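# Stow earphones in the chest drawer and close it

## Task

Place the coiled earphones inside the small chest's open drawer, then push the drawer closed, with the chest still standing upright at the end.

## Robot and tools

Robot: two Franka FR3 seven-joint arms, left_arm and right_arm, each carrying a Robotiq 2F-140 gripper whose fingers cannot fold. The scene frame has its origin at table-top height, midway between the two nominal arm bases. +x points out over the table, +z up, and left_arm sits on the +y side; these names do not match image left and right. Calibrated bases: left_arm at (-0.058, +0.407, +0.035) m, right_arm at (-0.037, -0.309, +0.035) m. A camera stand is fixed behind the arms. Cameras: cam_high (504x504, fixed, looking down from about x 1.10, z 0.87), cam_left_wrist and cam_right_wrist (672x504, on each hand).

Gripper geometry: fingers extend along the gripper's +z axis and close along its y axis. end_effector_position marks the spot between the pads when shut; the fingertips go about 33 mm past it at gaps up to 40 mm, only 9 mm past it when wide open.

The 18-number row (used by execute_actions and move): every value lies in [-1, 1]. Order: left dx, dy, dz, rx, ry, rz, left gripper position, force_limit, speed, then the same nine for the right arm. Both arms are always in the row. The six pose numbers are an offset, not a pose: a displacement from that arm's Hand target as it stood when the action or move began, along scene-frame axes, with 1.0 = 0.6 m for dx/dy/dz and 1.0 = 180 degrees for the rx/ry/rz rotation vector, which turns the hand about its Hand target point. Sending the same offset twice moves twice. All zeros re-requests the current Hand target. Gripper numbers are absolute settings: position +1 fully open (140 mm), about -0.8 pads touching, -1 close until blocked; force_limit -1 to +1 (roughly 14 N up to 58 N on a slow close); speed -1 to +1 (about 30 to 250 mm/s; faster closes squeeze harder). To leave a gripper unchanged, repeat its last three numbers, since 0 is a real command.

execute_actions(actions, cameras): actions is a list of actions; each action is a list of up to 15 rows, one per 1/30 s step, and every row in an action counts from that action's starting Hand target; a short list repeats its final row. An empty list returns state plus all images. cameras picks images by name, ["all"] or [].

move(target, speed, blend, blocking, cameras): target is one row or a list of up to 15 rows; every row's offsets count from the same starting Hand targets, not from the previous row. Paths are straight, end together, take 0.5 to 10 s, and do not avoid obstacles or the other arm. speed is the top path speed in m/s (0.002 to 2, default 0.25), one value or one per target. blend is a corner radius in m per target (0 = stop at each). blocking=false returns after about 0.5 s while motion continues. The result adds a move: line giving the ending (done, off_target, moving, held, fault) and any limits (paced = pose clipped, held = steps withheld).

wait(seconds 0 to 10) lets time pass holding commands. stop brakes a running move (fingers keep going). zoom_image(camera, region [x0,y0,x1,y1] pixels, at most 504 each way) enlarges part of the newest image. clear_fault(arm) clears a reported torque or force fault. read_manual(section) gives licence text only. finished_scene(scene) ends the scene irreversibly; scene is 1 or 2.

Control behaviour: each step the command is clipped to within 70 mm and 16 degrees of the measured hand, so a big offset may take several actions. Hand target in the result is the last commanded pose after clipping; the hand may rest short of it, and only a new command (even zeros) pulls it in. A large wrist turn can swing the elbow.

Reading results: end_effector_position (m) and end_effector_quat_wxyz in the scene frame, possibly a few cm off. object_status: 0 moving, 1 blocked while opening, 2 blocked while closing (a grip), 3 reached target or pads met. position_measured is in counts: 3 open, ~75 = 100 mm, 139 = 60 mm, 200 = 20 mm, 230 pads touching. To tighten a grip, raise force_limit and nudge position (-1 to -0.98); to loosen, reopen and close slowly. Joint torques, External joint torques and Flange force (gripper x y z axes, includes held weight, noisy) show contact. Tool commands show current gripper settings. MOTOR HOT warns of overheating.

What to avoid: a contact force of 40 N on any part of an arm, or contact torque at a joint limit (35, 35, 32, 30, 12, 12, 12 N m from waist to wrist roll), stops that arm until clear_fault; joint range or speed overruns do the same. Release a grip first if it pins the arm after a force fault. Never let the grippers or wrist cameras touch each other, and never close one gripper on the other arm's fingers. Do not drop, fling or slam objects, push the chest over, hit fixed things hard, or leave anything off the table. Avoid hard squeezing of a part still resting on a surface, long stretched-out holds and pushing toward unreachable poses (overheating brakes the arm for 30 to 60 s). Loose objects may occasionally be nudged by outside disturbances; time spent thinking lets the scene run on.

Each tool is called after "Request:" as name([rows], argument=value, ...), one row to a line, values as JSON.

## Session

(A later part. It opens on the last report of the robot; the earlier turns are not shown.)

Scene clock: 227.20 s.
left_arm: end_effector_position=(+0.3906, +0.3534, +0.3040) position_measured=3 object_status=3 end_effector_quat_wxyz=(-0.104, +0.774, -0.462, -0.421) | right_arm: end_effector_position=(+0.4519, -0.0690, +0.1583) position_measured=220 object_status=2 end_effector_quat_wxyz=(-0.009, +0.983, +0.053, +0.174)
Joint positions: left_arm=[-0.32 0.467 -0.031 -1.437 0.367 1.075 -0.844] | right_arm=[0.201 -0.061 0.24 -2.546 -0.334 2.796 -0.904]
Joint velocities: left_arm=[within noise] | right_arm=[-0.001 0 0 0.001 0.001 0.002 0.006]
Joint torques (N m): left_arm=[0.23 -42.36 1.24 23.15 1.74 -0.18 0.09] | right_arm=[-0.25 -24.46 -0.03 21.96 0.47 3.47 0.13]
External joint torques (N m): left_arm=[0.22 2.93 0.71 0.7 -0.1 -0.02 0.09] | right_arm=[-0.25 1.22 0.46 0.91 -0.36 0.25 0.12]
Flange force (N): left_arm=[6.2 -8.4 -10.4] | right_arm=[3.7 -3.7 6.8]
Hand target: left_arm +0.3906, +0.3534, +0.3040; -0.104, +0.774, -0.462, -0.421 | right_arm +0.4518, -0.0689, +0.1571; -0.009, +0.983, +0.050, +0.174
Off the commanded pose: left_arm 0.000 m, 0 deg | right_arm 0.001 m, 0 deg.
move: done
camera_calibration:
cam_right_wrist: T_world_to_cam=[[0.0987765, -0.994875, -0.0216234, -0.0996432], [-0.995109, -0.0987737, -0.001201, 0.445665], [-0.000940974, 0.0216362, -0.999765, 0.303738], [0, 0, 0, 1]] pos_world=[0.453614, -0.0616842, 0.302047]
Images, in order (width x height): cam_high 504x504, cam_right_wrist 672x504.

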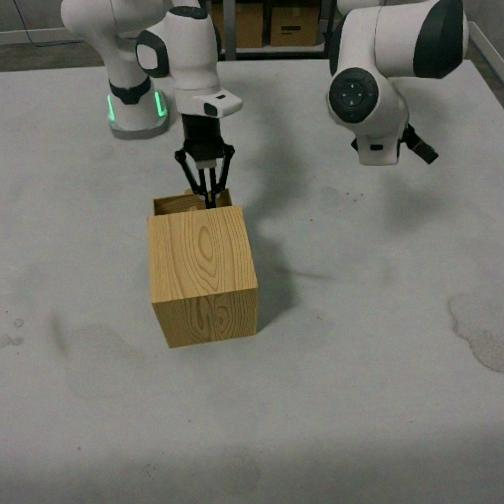

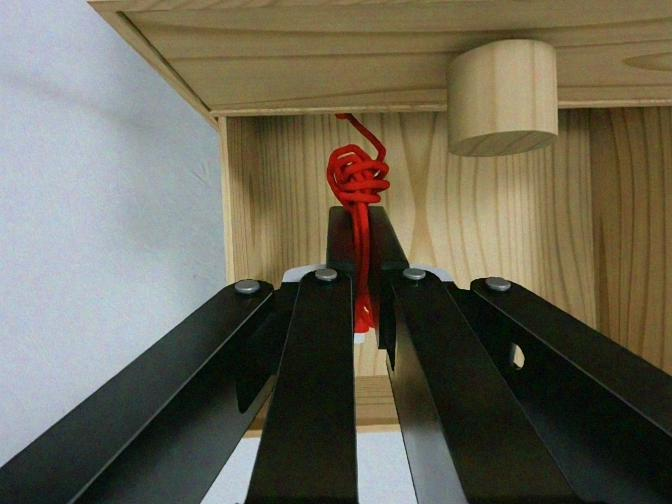

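Request:
move([
  [0,0,0,0,0,0,1,1,1,0,0,-0.04,0,0,0,-1,-0.02,-1],
  [0,0,0,0,0,0,1,1,1,0,0,-0.04,0,0,0,-0.34,-0.02,-1],
], speed=0.04)

Request:
wait(seconds=1, cameras=["cam_right_wrist"])

Request:
zoom_image(camera="cam_right_wrist", region=[180, 80, 580, 480])

Scene clock: 238.40 s.
left_arm: end_effector_position=(+0.3906, +0.3534, +0.3040) position_measured=3 object_status=3 end_effector_quat_wxyz=(-0.104, +0.774, -0.462, -0.421) | right_arm: end_effector_position=(+0.4518, -0.0686, +0.1343) position_measured=172 object_status=0 end_effector_quat_wxyz=(-0.009, +0.983, +0.053, +0.174)
Joint positions: left_arm=[-0.32 0.467 -0.031 -1.437 0.367 1.075 -0.844] | right_arm=[0.188 -0.001 0.238 -2.55 -0.436 2.853 -0.817]
Joint torques (N m): left_arm=[0.26 -42.39 1.29 23.1 1.75 -0.17 0.09] | right_arm=[0.1 -25.43 -0.42 20.86 0.49 3.39 0.11]
External joint torques (N m): left_arm=[0.4 2.88 0.86 0.64 -0.1 -0.02 0.09] | right_arm=[0.14 1.19 -0.37 0.88 -0.36 0.24 0.1]
Flange force (N): left_arm=[5.9 -8.4 -9.9] | right_arm=[3.1 -3.0 7.4]
Hand target: left_arm +0.3906, +0.3534, +0.3040; -0.104, +0.774, -0.462, -0.421 | right_arm +0.4518, -0.0689, +0.1331; -0.009, +0.983, +0.050, +0.174
Off the commanded pose: left_arm 0.000 m, 0 deg | right_arm 0.001 m, 0 deg.
move: done

Scene clock: 239.40 s.
left_arm: end_effector_position=(+0.3906, +0.3534, +0.3040) position_measured=3 object_status=3 end_effector_quat_wxyz=(-0.104, +0.774, -0.462, -0.421) | right_arm: end_effector_position=(+0.4518, -0.0686, +0.1343) position_measured=172 object_status=3 end_effector_quat_wxyz=(-0.009, +0.983, +0.053, +0.174)
Joint positions: left_arm=[-0.32 0.467 -0.031 -1.437 0.367 1.075 -0.844] | right_arm=[0.188 -0.001 0.238 -2.55 -0.436 2.853 -0.817]
Joint torques (N m): left_arm=[0.25 -42.36 1.28 23.13 1.75 -0.16 0.13] | right_arm=[0.16 -25.43 -0.45 20.91 0.5 3.41 0.05]
External joint torques (N m): left_arm=[0.11 2.92 0.64 0.68 -0.11 0 0.13] | right_arm=[0.19 1.16 -0.42 1.01 -0.35 0.27 0.04]
Flange force (N): left_arm=[6.2 -8.3 -10.4] | right_arm=[3.5 -2.9 7.2]
Hand target: left_arm +0.3906, +0.3534, +0.3040; -0.104, +0.774, -0.462, -0.421 | right_arm +0.4518, -0.0689, +0.1331; -0.009, +0.983, +0.050, +0.174
Tool commands: left_gripper/position=+1.0 left_gripper/force_limit=+1.0 left_gripper/speed=+1.0 right_gripper/position=-0.34 right_gripper/force_limit=-0.02 right_gripper/speed=-1.0
Off the commanded pose: left_arm 0.000 m, 0 deg | right_arm 0.001 m, 0 deg.
wait: 1.00 s; at rest by 0.17 s
camera_calibration:
cam_right_wrist: T_world_to_cam=[[0.0976781, -0.994984, -0.0215815, -0.0992635], [-0.995218, -0.0976643, -0.00169614, 0.44573], [-0.000420108, 0.021644, -0.999766, 0.279499], [0, 0, 0, 1]] pos_world=[0.453412, -0.0612831, 0.278047]
Images, in order (width x height): cam_right_wrist 672x504.

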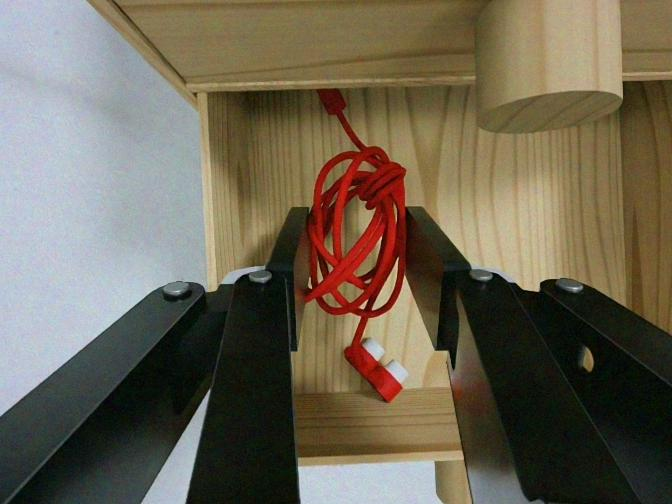

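Scaled by 1.260 from the camera's 672x504 image, which has a finer 960x720 frame.

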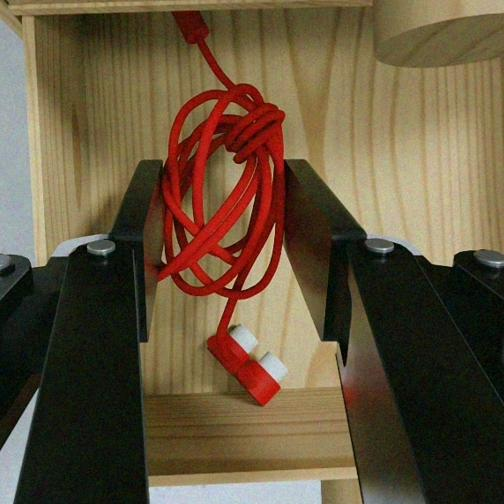

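Request:
move([
  [0,0,0,0,0,0,1,1,1,0,0,0,0,0,0,-0.22,-0.02,-1],
  [0,0,0,0,0,0,1,1,1,-0.05,-0.005,0.14,0,0,0,-0.22,-0.02,-1],
], speed=0.05, cameras=["cam_high","cam_right_wrist"])

Scene clock: 247.43 s.
left_arm: end_effector_position=(+0.3906, +0.3534, +0.3040) position_measured=3 object_status=3 end_effector_quat_wxyz=(-0.104, +0.774, -0.462, -0.421) | right_arm: end_effector_position=(+0.4228, -0.0714, +0.2171) position_measured=157 object_status=3 end_effector_quat_wxyz=(-0.010, +0.983, +0.047, +0.175)
Joint positions: left_arm=[-0.32 0.467 -0.031 -1.437 0.367 1.075 -0.844] | right_arm=[0.3 -0.266 0.189 -2.589 -0.192 2.644 -0.985]
Joint velocities: left_arm=[within noise] | right_arm=[0.002 0 0 0 0 -0.002 -0.004]
Joint torques (N m): left_arm=[0.23 -42.37 1.29 23.1 1.75 -0.18 0.08] | right_arm=[1.49 -21.04 -2.2 24.15 0.94 3.1 -0.39]
External joint torques (N m): left_arm=[0.25 2.57 0.78 0.83 -0.09 -0.02 0.08] | right_arm=[1.47 -0.13 -0.61 1.16 0.15 -0.16 -0.4]
Flange force (N): left_arm=[5.7 -8.1 -10.2] | right_arm=[3.2 0.2 -3.0]
Hand target: left_arm +0.3906, +0.3534, +0.3040; -0.104, +0.774, -0.462, -0.421 | right_arm +0.4218, -0.0719, +0.2171; -0.009, +0.983, +0.050, +0.174
Off the commanded pose: left_arm 0.000 m, 0 deg | right_arm 0.001 m, 0 deg.
move: done
camera_calibration:
cam_right_wrist: T_world_to_cam=[[0.0863644, -0.995892, -0.0272062, -0.0915311], [-0.996263, -0.0862967, -0.00365804, 0.418324], [0.00129521, 0.0274205, -0.999623, 0.361935], [0, 0, 0, 1]] pos_world=[0.424196, -0.0649796, 0.360839]
Images, in order (width x height): cam_high 504x504, cam_right_wrist 672x504.

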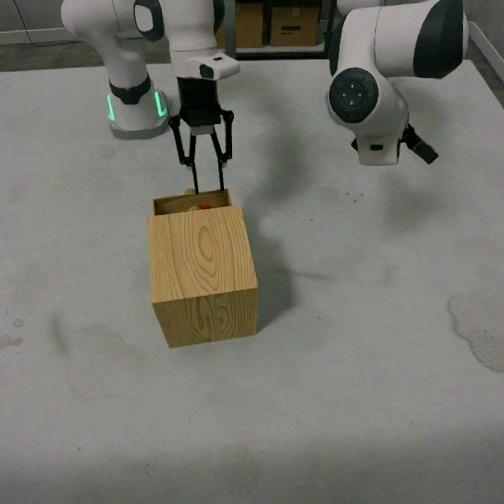

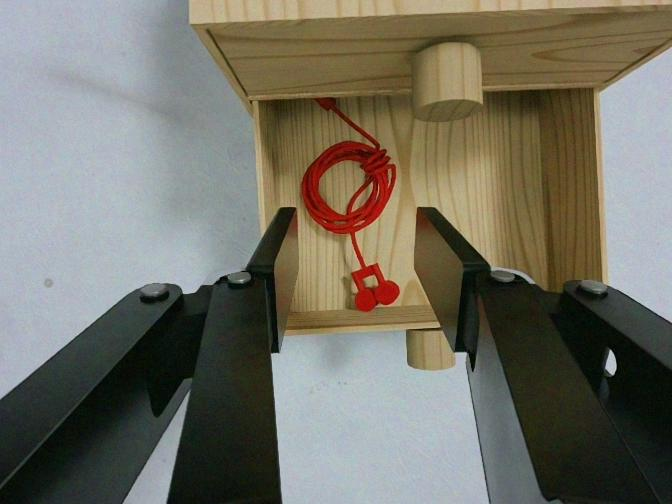

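Request:
move([
  [0,0,0,0,0,0,1,1,1,-0.02,-0.002,0.0717,0,0,0,-0.22,-0.02,-1],
  [0,0,0,0,0,0,1,1,1,-0.1663,-0.0777,0.0717,0,0,0,-0.76,-0.02,0],
  [0,0,0,0,0,0,1,1,1,-0.1663,-0.0777,-0.1185,0,0,0,-0.76,-0.02,0],
], speed=[0.1,0.15,0.1], blend=[0.01,0,0], cameras=["cam_high","cam_right_wrist"])

Scene clock: 276.73 s.
left_arm: end_effector_position=(+0.3906, +0.3534, +0.3040) position_measured=3 object_status=3 end_effector_quat_wxyz=(-0.104, +0.774, -0.462, -0.421) | right_arm: end_effector_position=(+0.3216, -0.1188, +0.1463) position_measured=224 object_status=3 end_effector_quat_wxyz=(-0.008, +0.983, +0.055, +0.174)
Joint positions: left_arm=[-0.32 0.467 -0.031 -1.437 0.367 1.075 -0.844] | right_arm=[0.299 -0.464 0.239 -2.982 -0.162 2.84 -0.969]
Joint velocities: left_arm=[within noise] | right_arm=[-0.001 0.001 -0.001 0.002 0 0.005 0.004]
Joint torques (N m): left_arm=[0.27 -42.37 1.29 23.09 1.75 -0.17 0.11] | right_arm=[-0.38 -10.6 -1.85 21.5 1.09 3.45 0.04]
External joint torques (N m): left_arm=[0.18 2.89 0.68 0.66 -0.11 -0.01 0.1] | right_arm=[-0.35 0.7 0.74 1.17 0.29 0.24 0.03]
Flange force (N): left_arm=[6.1 -8.2 -10.1] | right_arm=[4.3 -4.6 6.2]
Hand target: left_arm +0.3906, +0.3534, +0.3040; -0.104, +0.774, -0.462, -0.421 | right_arm +0.3220, -0.1185, +0.1460; -0.009, +0.983, +0.050, +0.174
Off the commanded pose: left_arm 0.000 m, 0 deg | right_arm 0.001 m, 1 deg.
move: done
camera_calibration:
cam_right_wrist: T_world_to_cam=[[0.101557, -0.994647, -0.0190503, -0.137888], [-0.994829, -0.101563, -0.000644646, 0.310441], [-0.00129361, 0.0190173, -0.999818, 0.292531], [0, 0, 0, 1]] pos_world=[0.323217, -0.111183, 0.290051]
Images, in order (width x height): cam_high 504x504, cam_right_wrist 672x504.

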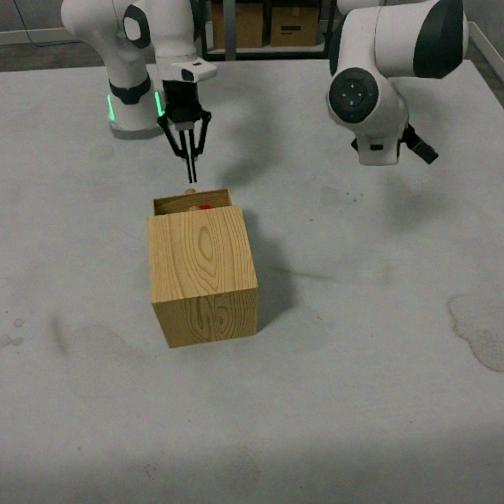

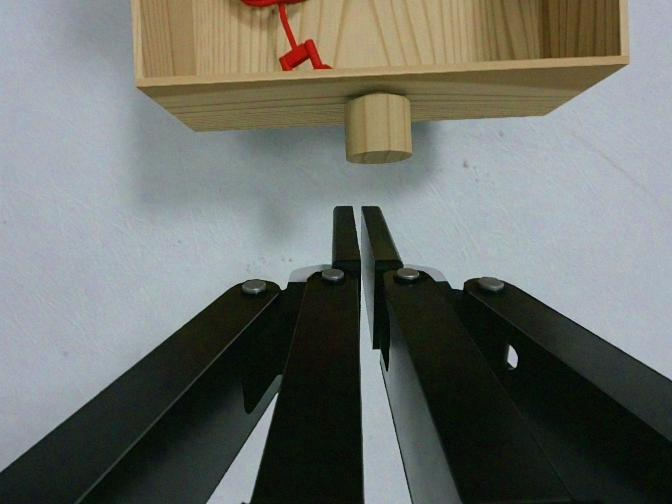

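Request:
move([
  [0,0,0,0,0,0,1,1,1,0.0012,-0.0117,0,0,0,0,-0.76,-0.02,0],
  [0,0,0,0,0,0,1,1,1,0.0838,-0.0004,0,0,0,0,-0.76,-0.02,0],
], speed=0.04, cameras=["cam_high","cam_right_wrist"])

Scene clock: 288.57 s.
left_arm: end_effector_position=(+0.3906, +0.3534, +0.3040) position_measured=3 object_status=3 end_effector_quat_wxyz=(-0.104, +0.774, -0.462, -0.421) | right_arm: end_effector_position=(+0.3710, -0.1188, +0.1458) position_measured=224 object_status=3 end_effector_quat_wxyz=(-0.009, +0.984, +0.047, +0.173)
Joint positions: left_arm=[-0.32 0.467 -0.031 -1.437 0.367 1.075 -0.844] | right_arm=[0.225 -0.307 0.216 -2.854 -0.229 2.871 -0.978]
Joint torques (N m): left_arm=[0.27 -42.37 1.27 23.12 1.73 -0.17 0.07] | right_arm=[-0.27 -15.71 -2.3 21.78 0.54 3.56 -0.38]
External joint torques (N m): left_arm=[0.31 2.74 0.77 0.75 -0.1 -0.02 0.07] | right_arm=[-0.33 0.68 -0.54 1.78 -0.25 0.32 -0.39]
Flange force (N): left_arm=[5.9 -8.2 -10.2] | right_arm=[6.8 -0.5 4.6]
Hand target: left_arm +0.3906, +0.3534, +0.3040; -0.104, +0.774, -0.462, -0.421 | right_arm +0.3723, -0.1187, +0.1460; -0.009, +0.983, +0.050, +0.174
Off the commanded pose: left_arm 0.000 m, 0 deg | right_arm 0.001 m, 0 deg.
move: done
camera_calibration:
cam_right_wrist: T_world_to_cam=[[0.0869269, -0.995906, -0.0248028, -0.136769], [-0.996209, -0.0869799, 0.0010637, 0.361641], [-0.0032167, 0.0246163, -0.999692, 0.293414], [0, 0, 0, 1]] pos_world=[0.373103, -0.111976, 0.289546]
Images, in order (width x height): cam_high 504x504, cam_right_wrist 672x504.

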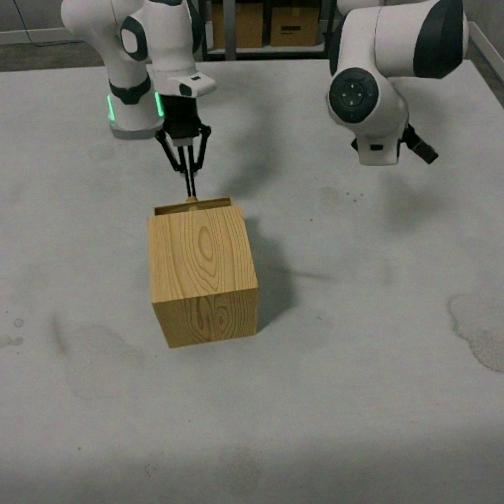

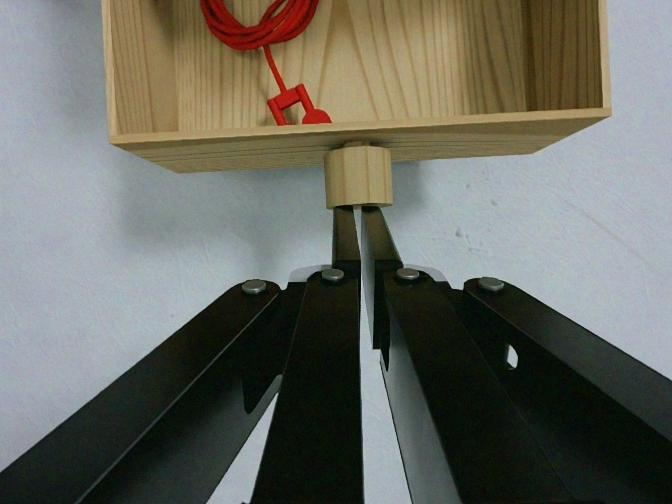

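Request:
move(target=[0,0,0,0,0,0,1,1,1,0.0826,0.0116,0,0,0,0,-0.76,-0.02,0], speed=0.04, cameras=["cam_high","cam_right_wrist"])

Scene clock: 294.07 s.
left_arm: end_effector_position=(+0.3906, +0.3534, +0.3040) position_measured=3 object_status=3 end_effector_quat_wxyz=(-0.104, +0.774, -0.462, -0.421) | right_arm: end_effector_position=(+0.4213, -0.1110, +0.1465) position_measured=224 object_status=3 end_effector_quat_wxyz=(-0.011, +0.984, +0.047, +0.174)
Joint positions: left_arm=[-0.32 0.467 -0.031 -1.437 0.367 1.075 -0.844] | right_arm=[0.178 -0.161 0.211 -2.707 -0.284 2.874 -0.978]
Joint torques (N m): left_arm=[0.25 -42.37 1.28 23.15 1.74 -0.17 0.1] | right_arm=[-0.15 -20.18 -1.8 21.82 0.55 3.44 -0.39]
External joint torques (N m): left_arm=[0.29 3.03 0.77 0.63 -0.11 -0.02 0.1] | right_arm=[-0.19 1.33 -0.78 1.75 -0.23 0.19 -0.4]
Flange force (N): left_arm=[6.3 -8.5 -10.3] | right_arm=[7.7 -0.7 5.9]
Hand target: left_arm +0.3906, +0.3534, +0.3040; -0.104, +0.774, -0.462, -0.421 | right_arm +0.4218, -0.1118, +0.1460; -0.009, +0.983, +0.050, +0.174
Off the commanded pose: left_arm 0.000 m, 0 deg | right_arm 0.001 m, 0 deg.
move: done
camera_calibration:
cam_right_wrist: T_world_to_cam=[[0.0876199, -0.995784, -0.027136, -0.133318], [-0.996154, -0.0875964, -0.00205676, 0.41271], [-0.000328931, 0.0272119, -0.99963, 0.293118], [0, 0, 0, 1]] pos_world=[0.4229, -0.104581, 0.290241]
Images, in order (width x height): cam_high 504x504, cam_right_wrist 672x504.

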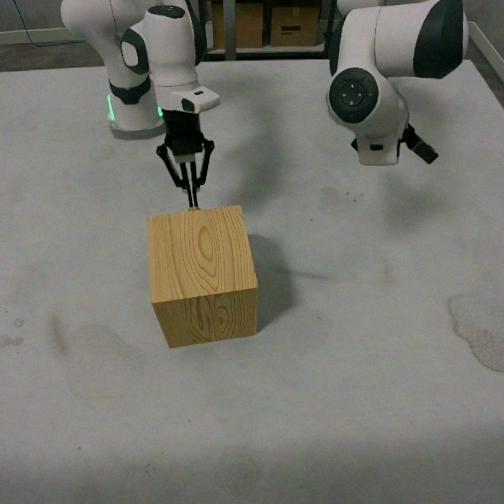

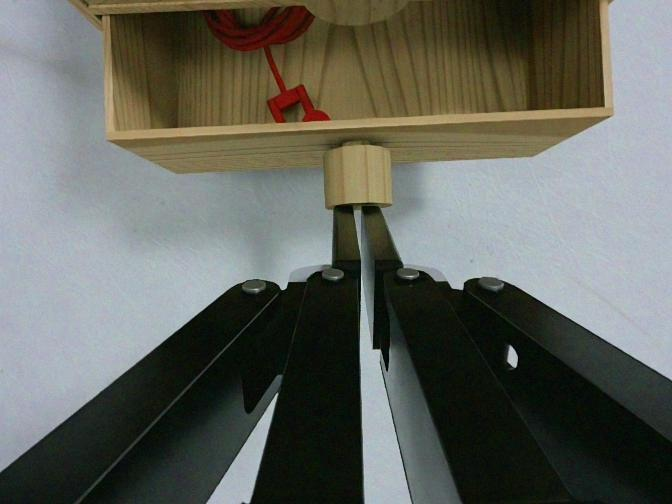

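Request:
move(target=[0,0,0,0,0,0,1,1,1,0.0545,0.0077,0,0,0,0,-0.76,-0.02,0], speed=0.04, cameras=["cam_high","cam_right_wrist"])

Scene clock: 298.63 s.
left_arm: end_effector_position=(+0.3906, +0.3534, +0.3040) position_measured=3 object_status=3 end_effector_quat_wxyz=(-0.104, +0.774, -0.462, -0.421) | right_arm: end_effector_position=(+0.4546, -0.1058, +0.1472) position_measured=224 object_status=3 end_effector_quat_wxyz=(-0.011, +0.983, +0.047, +0.175)
Joint positions: left_arm=[-0.32 0.467 -0.031 -1.437 0.367 1.075 -0.844] | right_arm=[0.163 -0.072 0.201 -2.607 -0.31 2.863 -0.98]
Joint torques (N m): left_arm=[0.25 -42.37 1.22 23.1 1.74 -0.16 0.08] | right_arm=[0.04 -24.05 -1.04 22.67 0.35 3.13 -0.33]
External joint torques (N m): left_arm=[0.17 2.84 0.63 0.7 -0.11 0 0.08] | right_arm=[0.04 0.79 -0.55 2.33 -0.44 -0.13 -0.34]
Flange force (N): left_arm=[6.1 -8.1 -10.2] | right_arm=[8.5 -2.5 4.8]
Hand target: left_arm +0.3906, +0.3534, +0.3040; -0.104, +0.774, -0.462, -0.421 | right_arm +0.4545, -0.1072, +0.1460; -0.009, +0.983, +0.050, +0.174
Off the commanded pose: left_arm 0.000 m, 0 deg | right_arm 0.002 m, 0 deg.
move: done
camera_calibration:
cam_right_wrist: T_world_to_cam=[[0.086999, -0.995786, -0.0290233, -0.13049], [-0.996206, -0.0869009, -0.00462477, 0.446949], [0.00208313, 0.0293155, -0.999568, 0.292782], [0, 0, 0, 1]] pos_world=[0.455996, -0.0996827, 0.290936]
Images, in order (width x height): cam_high 504x504, cam_right_wrist 672x504.

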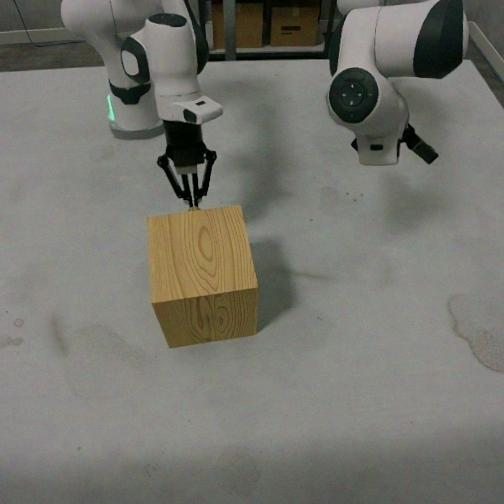

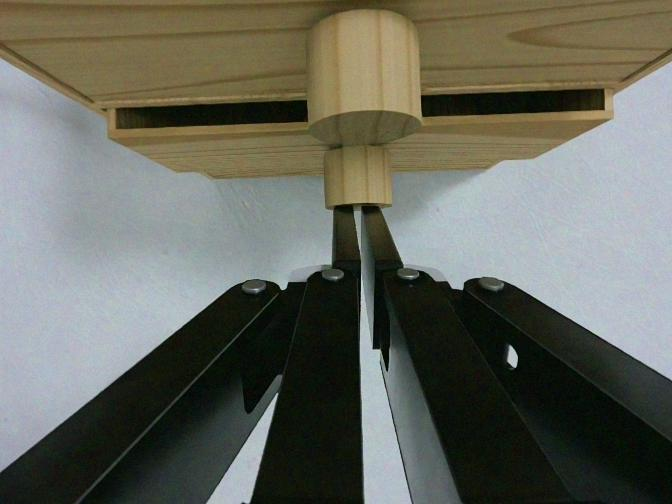

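Request:
move(target=[0,0,0,0,0,0,1,1,1,0.0116,0.0016,0,0,0,0,-0.76,-0.02,0], speed=0.03)

Request:
move(target=[0,0,0,0,0,0,1,1,1,0.0066,0.0009,0,0,0,0,-0.76,-0.02,0], speed=0.02, cameras=["cam_high","cam_right_wrist"])

Scene clock: 303.73 s.
left_arm: end_effector_position=(+0.3906, +0.3534, +0.3040) position_measured=3 object_status=3 end_effector_quat_wxyz=(-0.104, +0.774, -0.462, -0.421) | right_arm: end_effector_position=(+0.4616, -0.1048, +0.1472) position_measured=224 object_status=3 end_effector_quat_wxyz=(-0.011, +0.983, +0.047, +0.175)
Joint positions: left_arm=[-0.32 0.467 -0.031 -1.437 0.367 1.075 -0.844] | right_arm=[0.162 -0.054 0.198 -2.585 -0.314 2.859 -0.982]
Joint velocities: left_arm=[within noise] | right_arm=[0.001 -0.001 -0.003 0.001 -0.001 -0.002 -0.004]
Joint torques (N m): left_arm=[0.21 -42.41 1.28 23.12 1.76 -0.17 0.09] | right_arm=[-0.03 -24.56 -1 22.05 0.43 3.11 -0.4]
External joint torques (N m): left_arm=[0.16 2.95 0.71 0.62 -0.1 -0.02 0.08] | right_arm=[-0.05 0.97 -0.64 1.7 -0.37 -0.15 -0.41]
Flange force (N): left_arm=[6.2 -8.2 -10.1] | right_arm=[7.1 -1.4 4.5]
Hand target: left_arm +0.3906, +0.3534, +0.3040; -0.104, +0.774, -0.462, -0.421 | right_arm +0.4615, -0.1062, +0.1460; -0.009, +0.983, +0.050, +0.174
Off the commanded pose: left_arm 0.000 m, 0 deg | right_arm 0.002 m, 0 deg.
move: done

Scene clock: 304.47 s.
left_arm: end_effector_position=(+0.3906, +0.3534, +0.3040) position_measured=3 object_status=3 end_effector_quat_wxyz=(-0.104, +0.774, -0.462, -0.421) | right_arm: end_effector_position=(+0.4655, -0.1042, +0.1473) position_measured=224 object_status=3 end_effector_quat_wxyz=(-0.011, +0.983, +0.047, +0.175)
Joint positions: left_arm=[-0.32 0.467 -0.031 -1.437 0.367 1.075 -0.844] | right_arm=[0.162 -0.044 0.196 -2.572 -0.316 2.856 -0.983]
Joint torques (N m): left_arm=[0.23 -42.38 1.23 23.1 1.74 -0.17 0.05] | right_arm=[0 -24.22 -0.54 22.19 0.46 3.15 -0.3]
External joint torques (N m): left_arm=[0.32 2.79 0.77 0.69 -0.09 -0.02 0.05] | right_arm=[-0.08 1.79 -0.32 1.78 -0.33 -0.12 -0.31]
Flange force (N): left_arm=[5.9 -8.2 -10.0] | right_arm=[8.4 -2.8 7.5]
Hand target: left_arm +0.3906, +0.3534, +0.3040; -0.104, +0.774, -0.462, -0.421 | right_arm +0.4654, -0.1057, +0.1460; -0.009, +0.983, +0.050, +0.174
Off the commanded pose: left_arm 0.000 m, 0 deg | right_arm 0.002 m, 0 deg.
move: done
camera_calibration:
cam_right_wrist: T_world_to_cam=[[0.0872984, -0.995763, -0.0289121, -0.130012], [-0.99618, -0.087198, -0.00471854, 0.457933], [0.00217747, 0.0292136, -0.999571, 0.292759], [0, 0, 0, 1]] pos_world=[0.466896, -0.0980829, 0.291036]
Images, in order (width x height): cam_high 504x504, cam_right_wrist 672x504.

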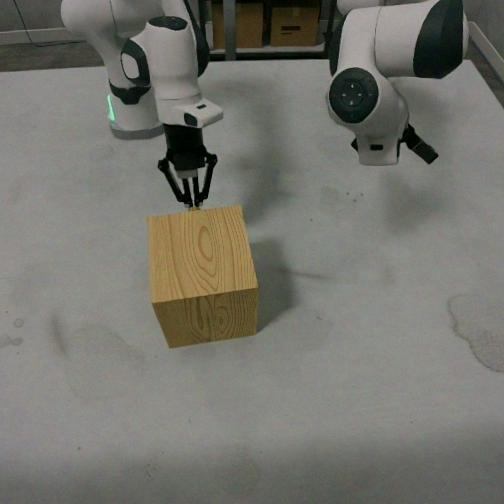

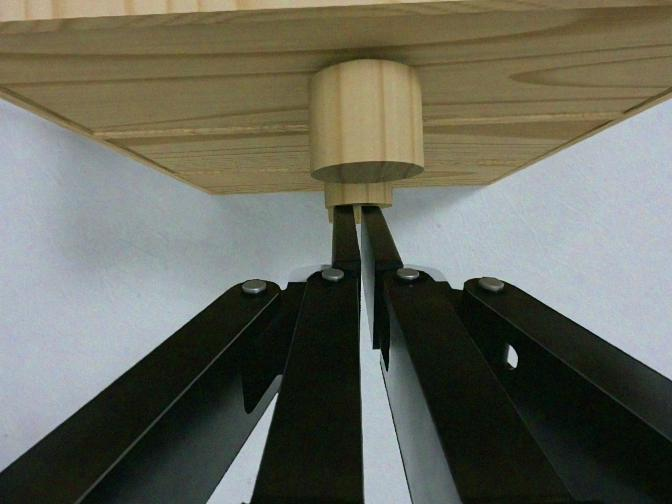

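Request:
move(target=[0,0,0,0,0,0,1,1,1,0.006,0.0008,0,0,0,0,-0.76,-0.02,0], speed=0.02)

Request:
move(target=[0,0,0,0,0,0,1,1,1,0.005,0.0008,0,0,0,0,-0.76,-0.02,0], speed=0.02, cameras=["cam_right_wrist"])

Scene clock: 310.60 s.
left_arm: end_effector_position=(+0.3906, +0.3534, +0.3040) position_measured=3 object_status=3 end_effector_quat_wxyz=(-0.104, +0.774, -0.462, -0.421) | right_arm: end_effector_position=(+0.4662, -0.1045, +0.1455) position_measured=224 object_status=3 end_effector_quat_wxyz=(-0.009, +0.984, +0.048, +0.172)
Joint positions: left_arm=[-0.32 0.467 -0.031 -1.437 0.367 1.075 -0.844] | right_arm=[0.162 -0.036 0.195 -2.565 -0.318 2.849 -0.985]
Joint velocities: left_arm=[within noise] | right_arm=[0.001 0.002 0 0.003 -0.001 -0.004 -0.001]
Joint torques (N m): left_arm=[0.22 -42.35 1.28 23.14 1.74 -0.16 0.06] | right_arm=[-1.33 -23.8 -1.67 24.6 0.42 4.04 -0.3]
External joint torques (N m): left_arm=[0.27 2.87 0.78 0.7 -0.1 -0.02 0.05] | right_arm=[-1.43 2.46 -1.53 4.23 -0.36 0.79 -0.31]
Flange force (N): left_arm=[6.1 -8.3 -10.2] | right_arm=[15.8 -3.4 14.8]
Hand target: left_arm +0.3906, +0.3534, +0.3040; -0.104, +0.774, -0.462, -0.421 | right_arm +0.4690, -0.1052, +0.1460; -0.009, +0.983, +0.050, +0.174
Off the commanded pose: left_arm 0.000 m, 0 deg | right_arm 0.003 m, 0 deg.
move: done

Scene clock: 311.30 s.
left_arm: end_effector_position=(+0.3906, +0.3534, +0.3040) position_measured=3 object_status=3 end_effector_quat_wxyz=(-0.104, +0.774, -0.462, -0.421) | right_arm: end_effector_position=(+0.4665, -0.1045, +0.1441) position_measured=224 object_status=3 end_effector_quat_wxyz=(-0.008, +0.984, +0.049, +0.169)
Joint positions: left_arm=[-0.32 0.467 -0.031 -1.437 0.367 1.075 -0.844] | right_arm=[0.162 -0.03 0.196 -2.558 -0.319 2.841 -0.986]
Joint velocities: left_arm=[within noise] | right_arm=[0 -0.001 0 0.001 0 -0.004 -0.002]
Joint torques (N m): left_arm=[0.21 -42.36 1.26 23.12 1.74 -0.18 0.05] | right_arm=[-2 -24.49 -2.32 25.61 0.37 4.87 -0.39]
External joint torques (N m): left_arm=[0.14 2.92 0.68 0.66 -0.11 -0.03 0.04] | right_arm=[-2.02 1.95 -2.13 5.25 -0.41 1.63 -0.4]
Flange force (N): left_arm=[6.3 -8.1 -10.2] | right_arm=[17.3 -2.2 16.1]
Hand target: left_arm +0.3906, +0.3534, +0.3040; -0.104, +0.774, -0.462, -0.421 | right_arm +0.4720, -0.1047, +0.1460; -0.009, +0.983, +0.050, +0.174
Off the commanded pose: left_arm 0.000 m, 0 deg | right_arm 0.006 m, 1 deg.
move: off_target (right_arm)
camera_calibration:
cam_right_wrist: T_world_to_cam=[[0.0898839, -0.995729, -0.0210668, -0.132799], [-0.995907, -0.090061, 0.007609, 0.456662], [-0.00947379, 0.0202966, -0.999749, 0.294104], [0, 0, 0, 1]] pos_world=[0.469515, -0.0970737, 0.287758]
Images, in order (width x height): cam_right_wrist 672x504.

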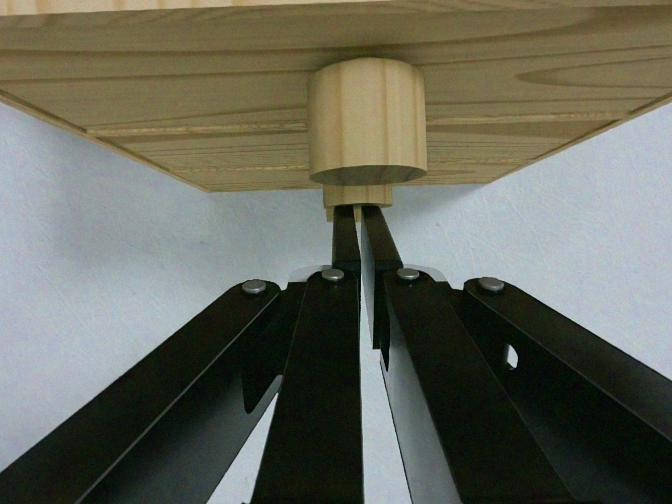

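Resistance and flush: shut. Retract.

Request:
move([
  [0,0,0,0,0,0,1,1,1,-0.1,-0.014,0.005,0,0,0,-0.76,-0.02,0],
  [0,0,0,0,0,0,1,1,1,-0.15,-0.02,0.18,0,0,0,-0.76,-0.02,0],
], speed=0.1, blend=[0.02,0], cameras=["cam_high","cam_right_wrist"])

Scene clock: 319.73 s.
left_arm: end_effector_position=(+0.3906, +0.3534, +0.3040) position_measured=3 object_status=3 end_effector_quat_wxyz=(-0.104, +0.774, -0.462, -0.421) | right_arm: end_effector_position=(+0.3826, -0.1164, +0.2535) position_measured=224 object_status=3 end_effector_quat_wxyz=(-0.011, +0.984, +0.046, +0.174)
Joint positions: left_arm=[-0.32 0.467 -0.031 -1.437 0.367 1.075 -0.844] | right_arm=[0.344 -0.516 0.108 -2.71 -0.125 2.52 -1.093]
Joint velocities: left_arm=[within noise] | right_arm=[0 -0.001 0.001 0.001 0.001 -0.004 -0.002]
Joint torques (N m): left_arm=[0.22 -42.38 1.28 23.12 1.74 -0.17 0.07] | right_arm=[0.91 -14.09 -2.41 25.62 0.63 3.12 -0.52]
External joint torques (N m): left_arm=[0.1 2.89 0.66 0.65 -0.12 -0.02 0.07] | right_arm=[0.91 -0.26 -0.63 1.24 -0.14 -0.22 -0.53]
Flange force (N): left_arm=[6.2 -8.1 -10.2] | right_arm=[3.2 0.8 -2.9]
Hand target: left_arm +0.3906, +0.3534, +0.3040; -0.104, +0.774, -0.462, -0.421 | right_arm +0.3820, -0.1167, +0.2540; -0.009, +0.983, +0.050, +0.174
Off the commanded pose: left_arm 0.000 m, 0 deg | right_arm 0.001 m, 0 deg.
move: done
camera_calibration:
cam_right_wrist: T_world_to_cam=[[0.0854247, -0.995953, -0.0279485, -0.13136], [-0.996345, -0.0853992, -0.00210803, 0.374329], [-0.000287276, 0.0280264, -0.999607, 0.400279], [0, 0, 0, 1]] pos_world=[0.384297, -0.110079, 0.39724]
Images, in order (width x height): cam_high 504x504, cam_right_wrist 672x504.

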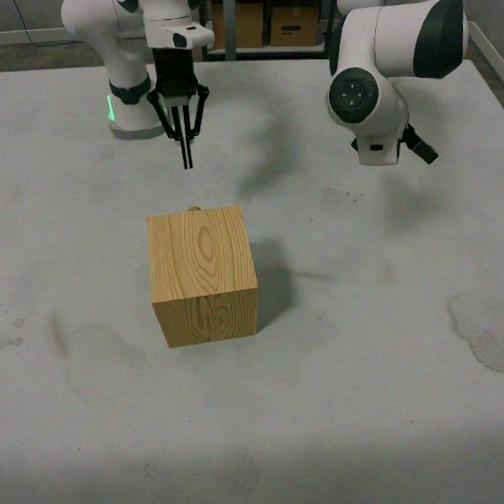

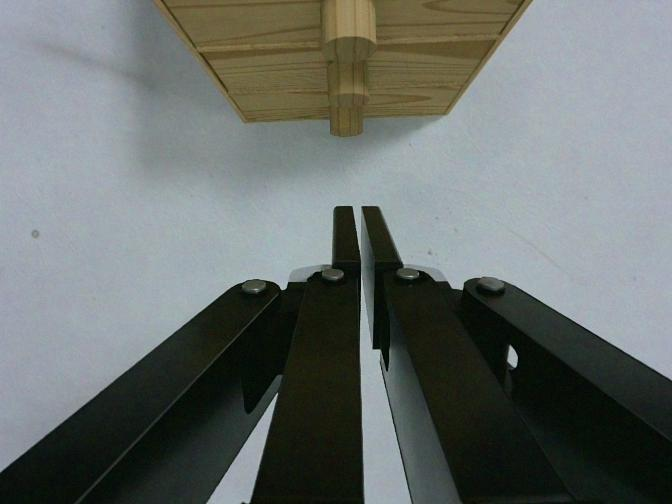

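Request:
finished_scene(scene=2)

The scene is finished: the task was done.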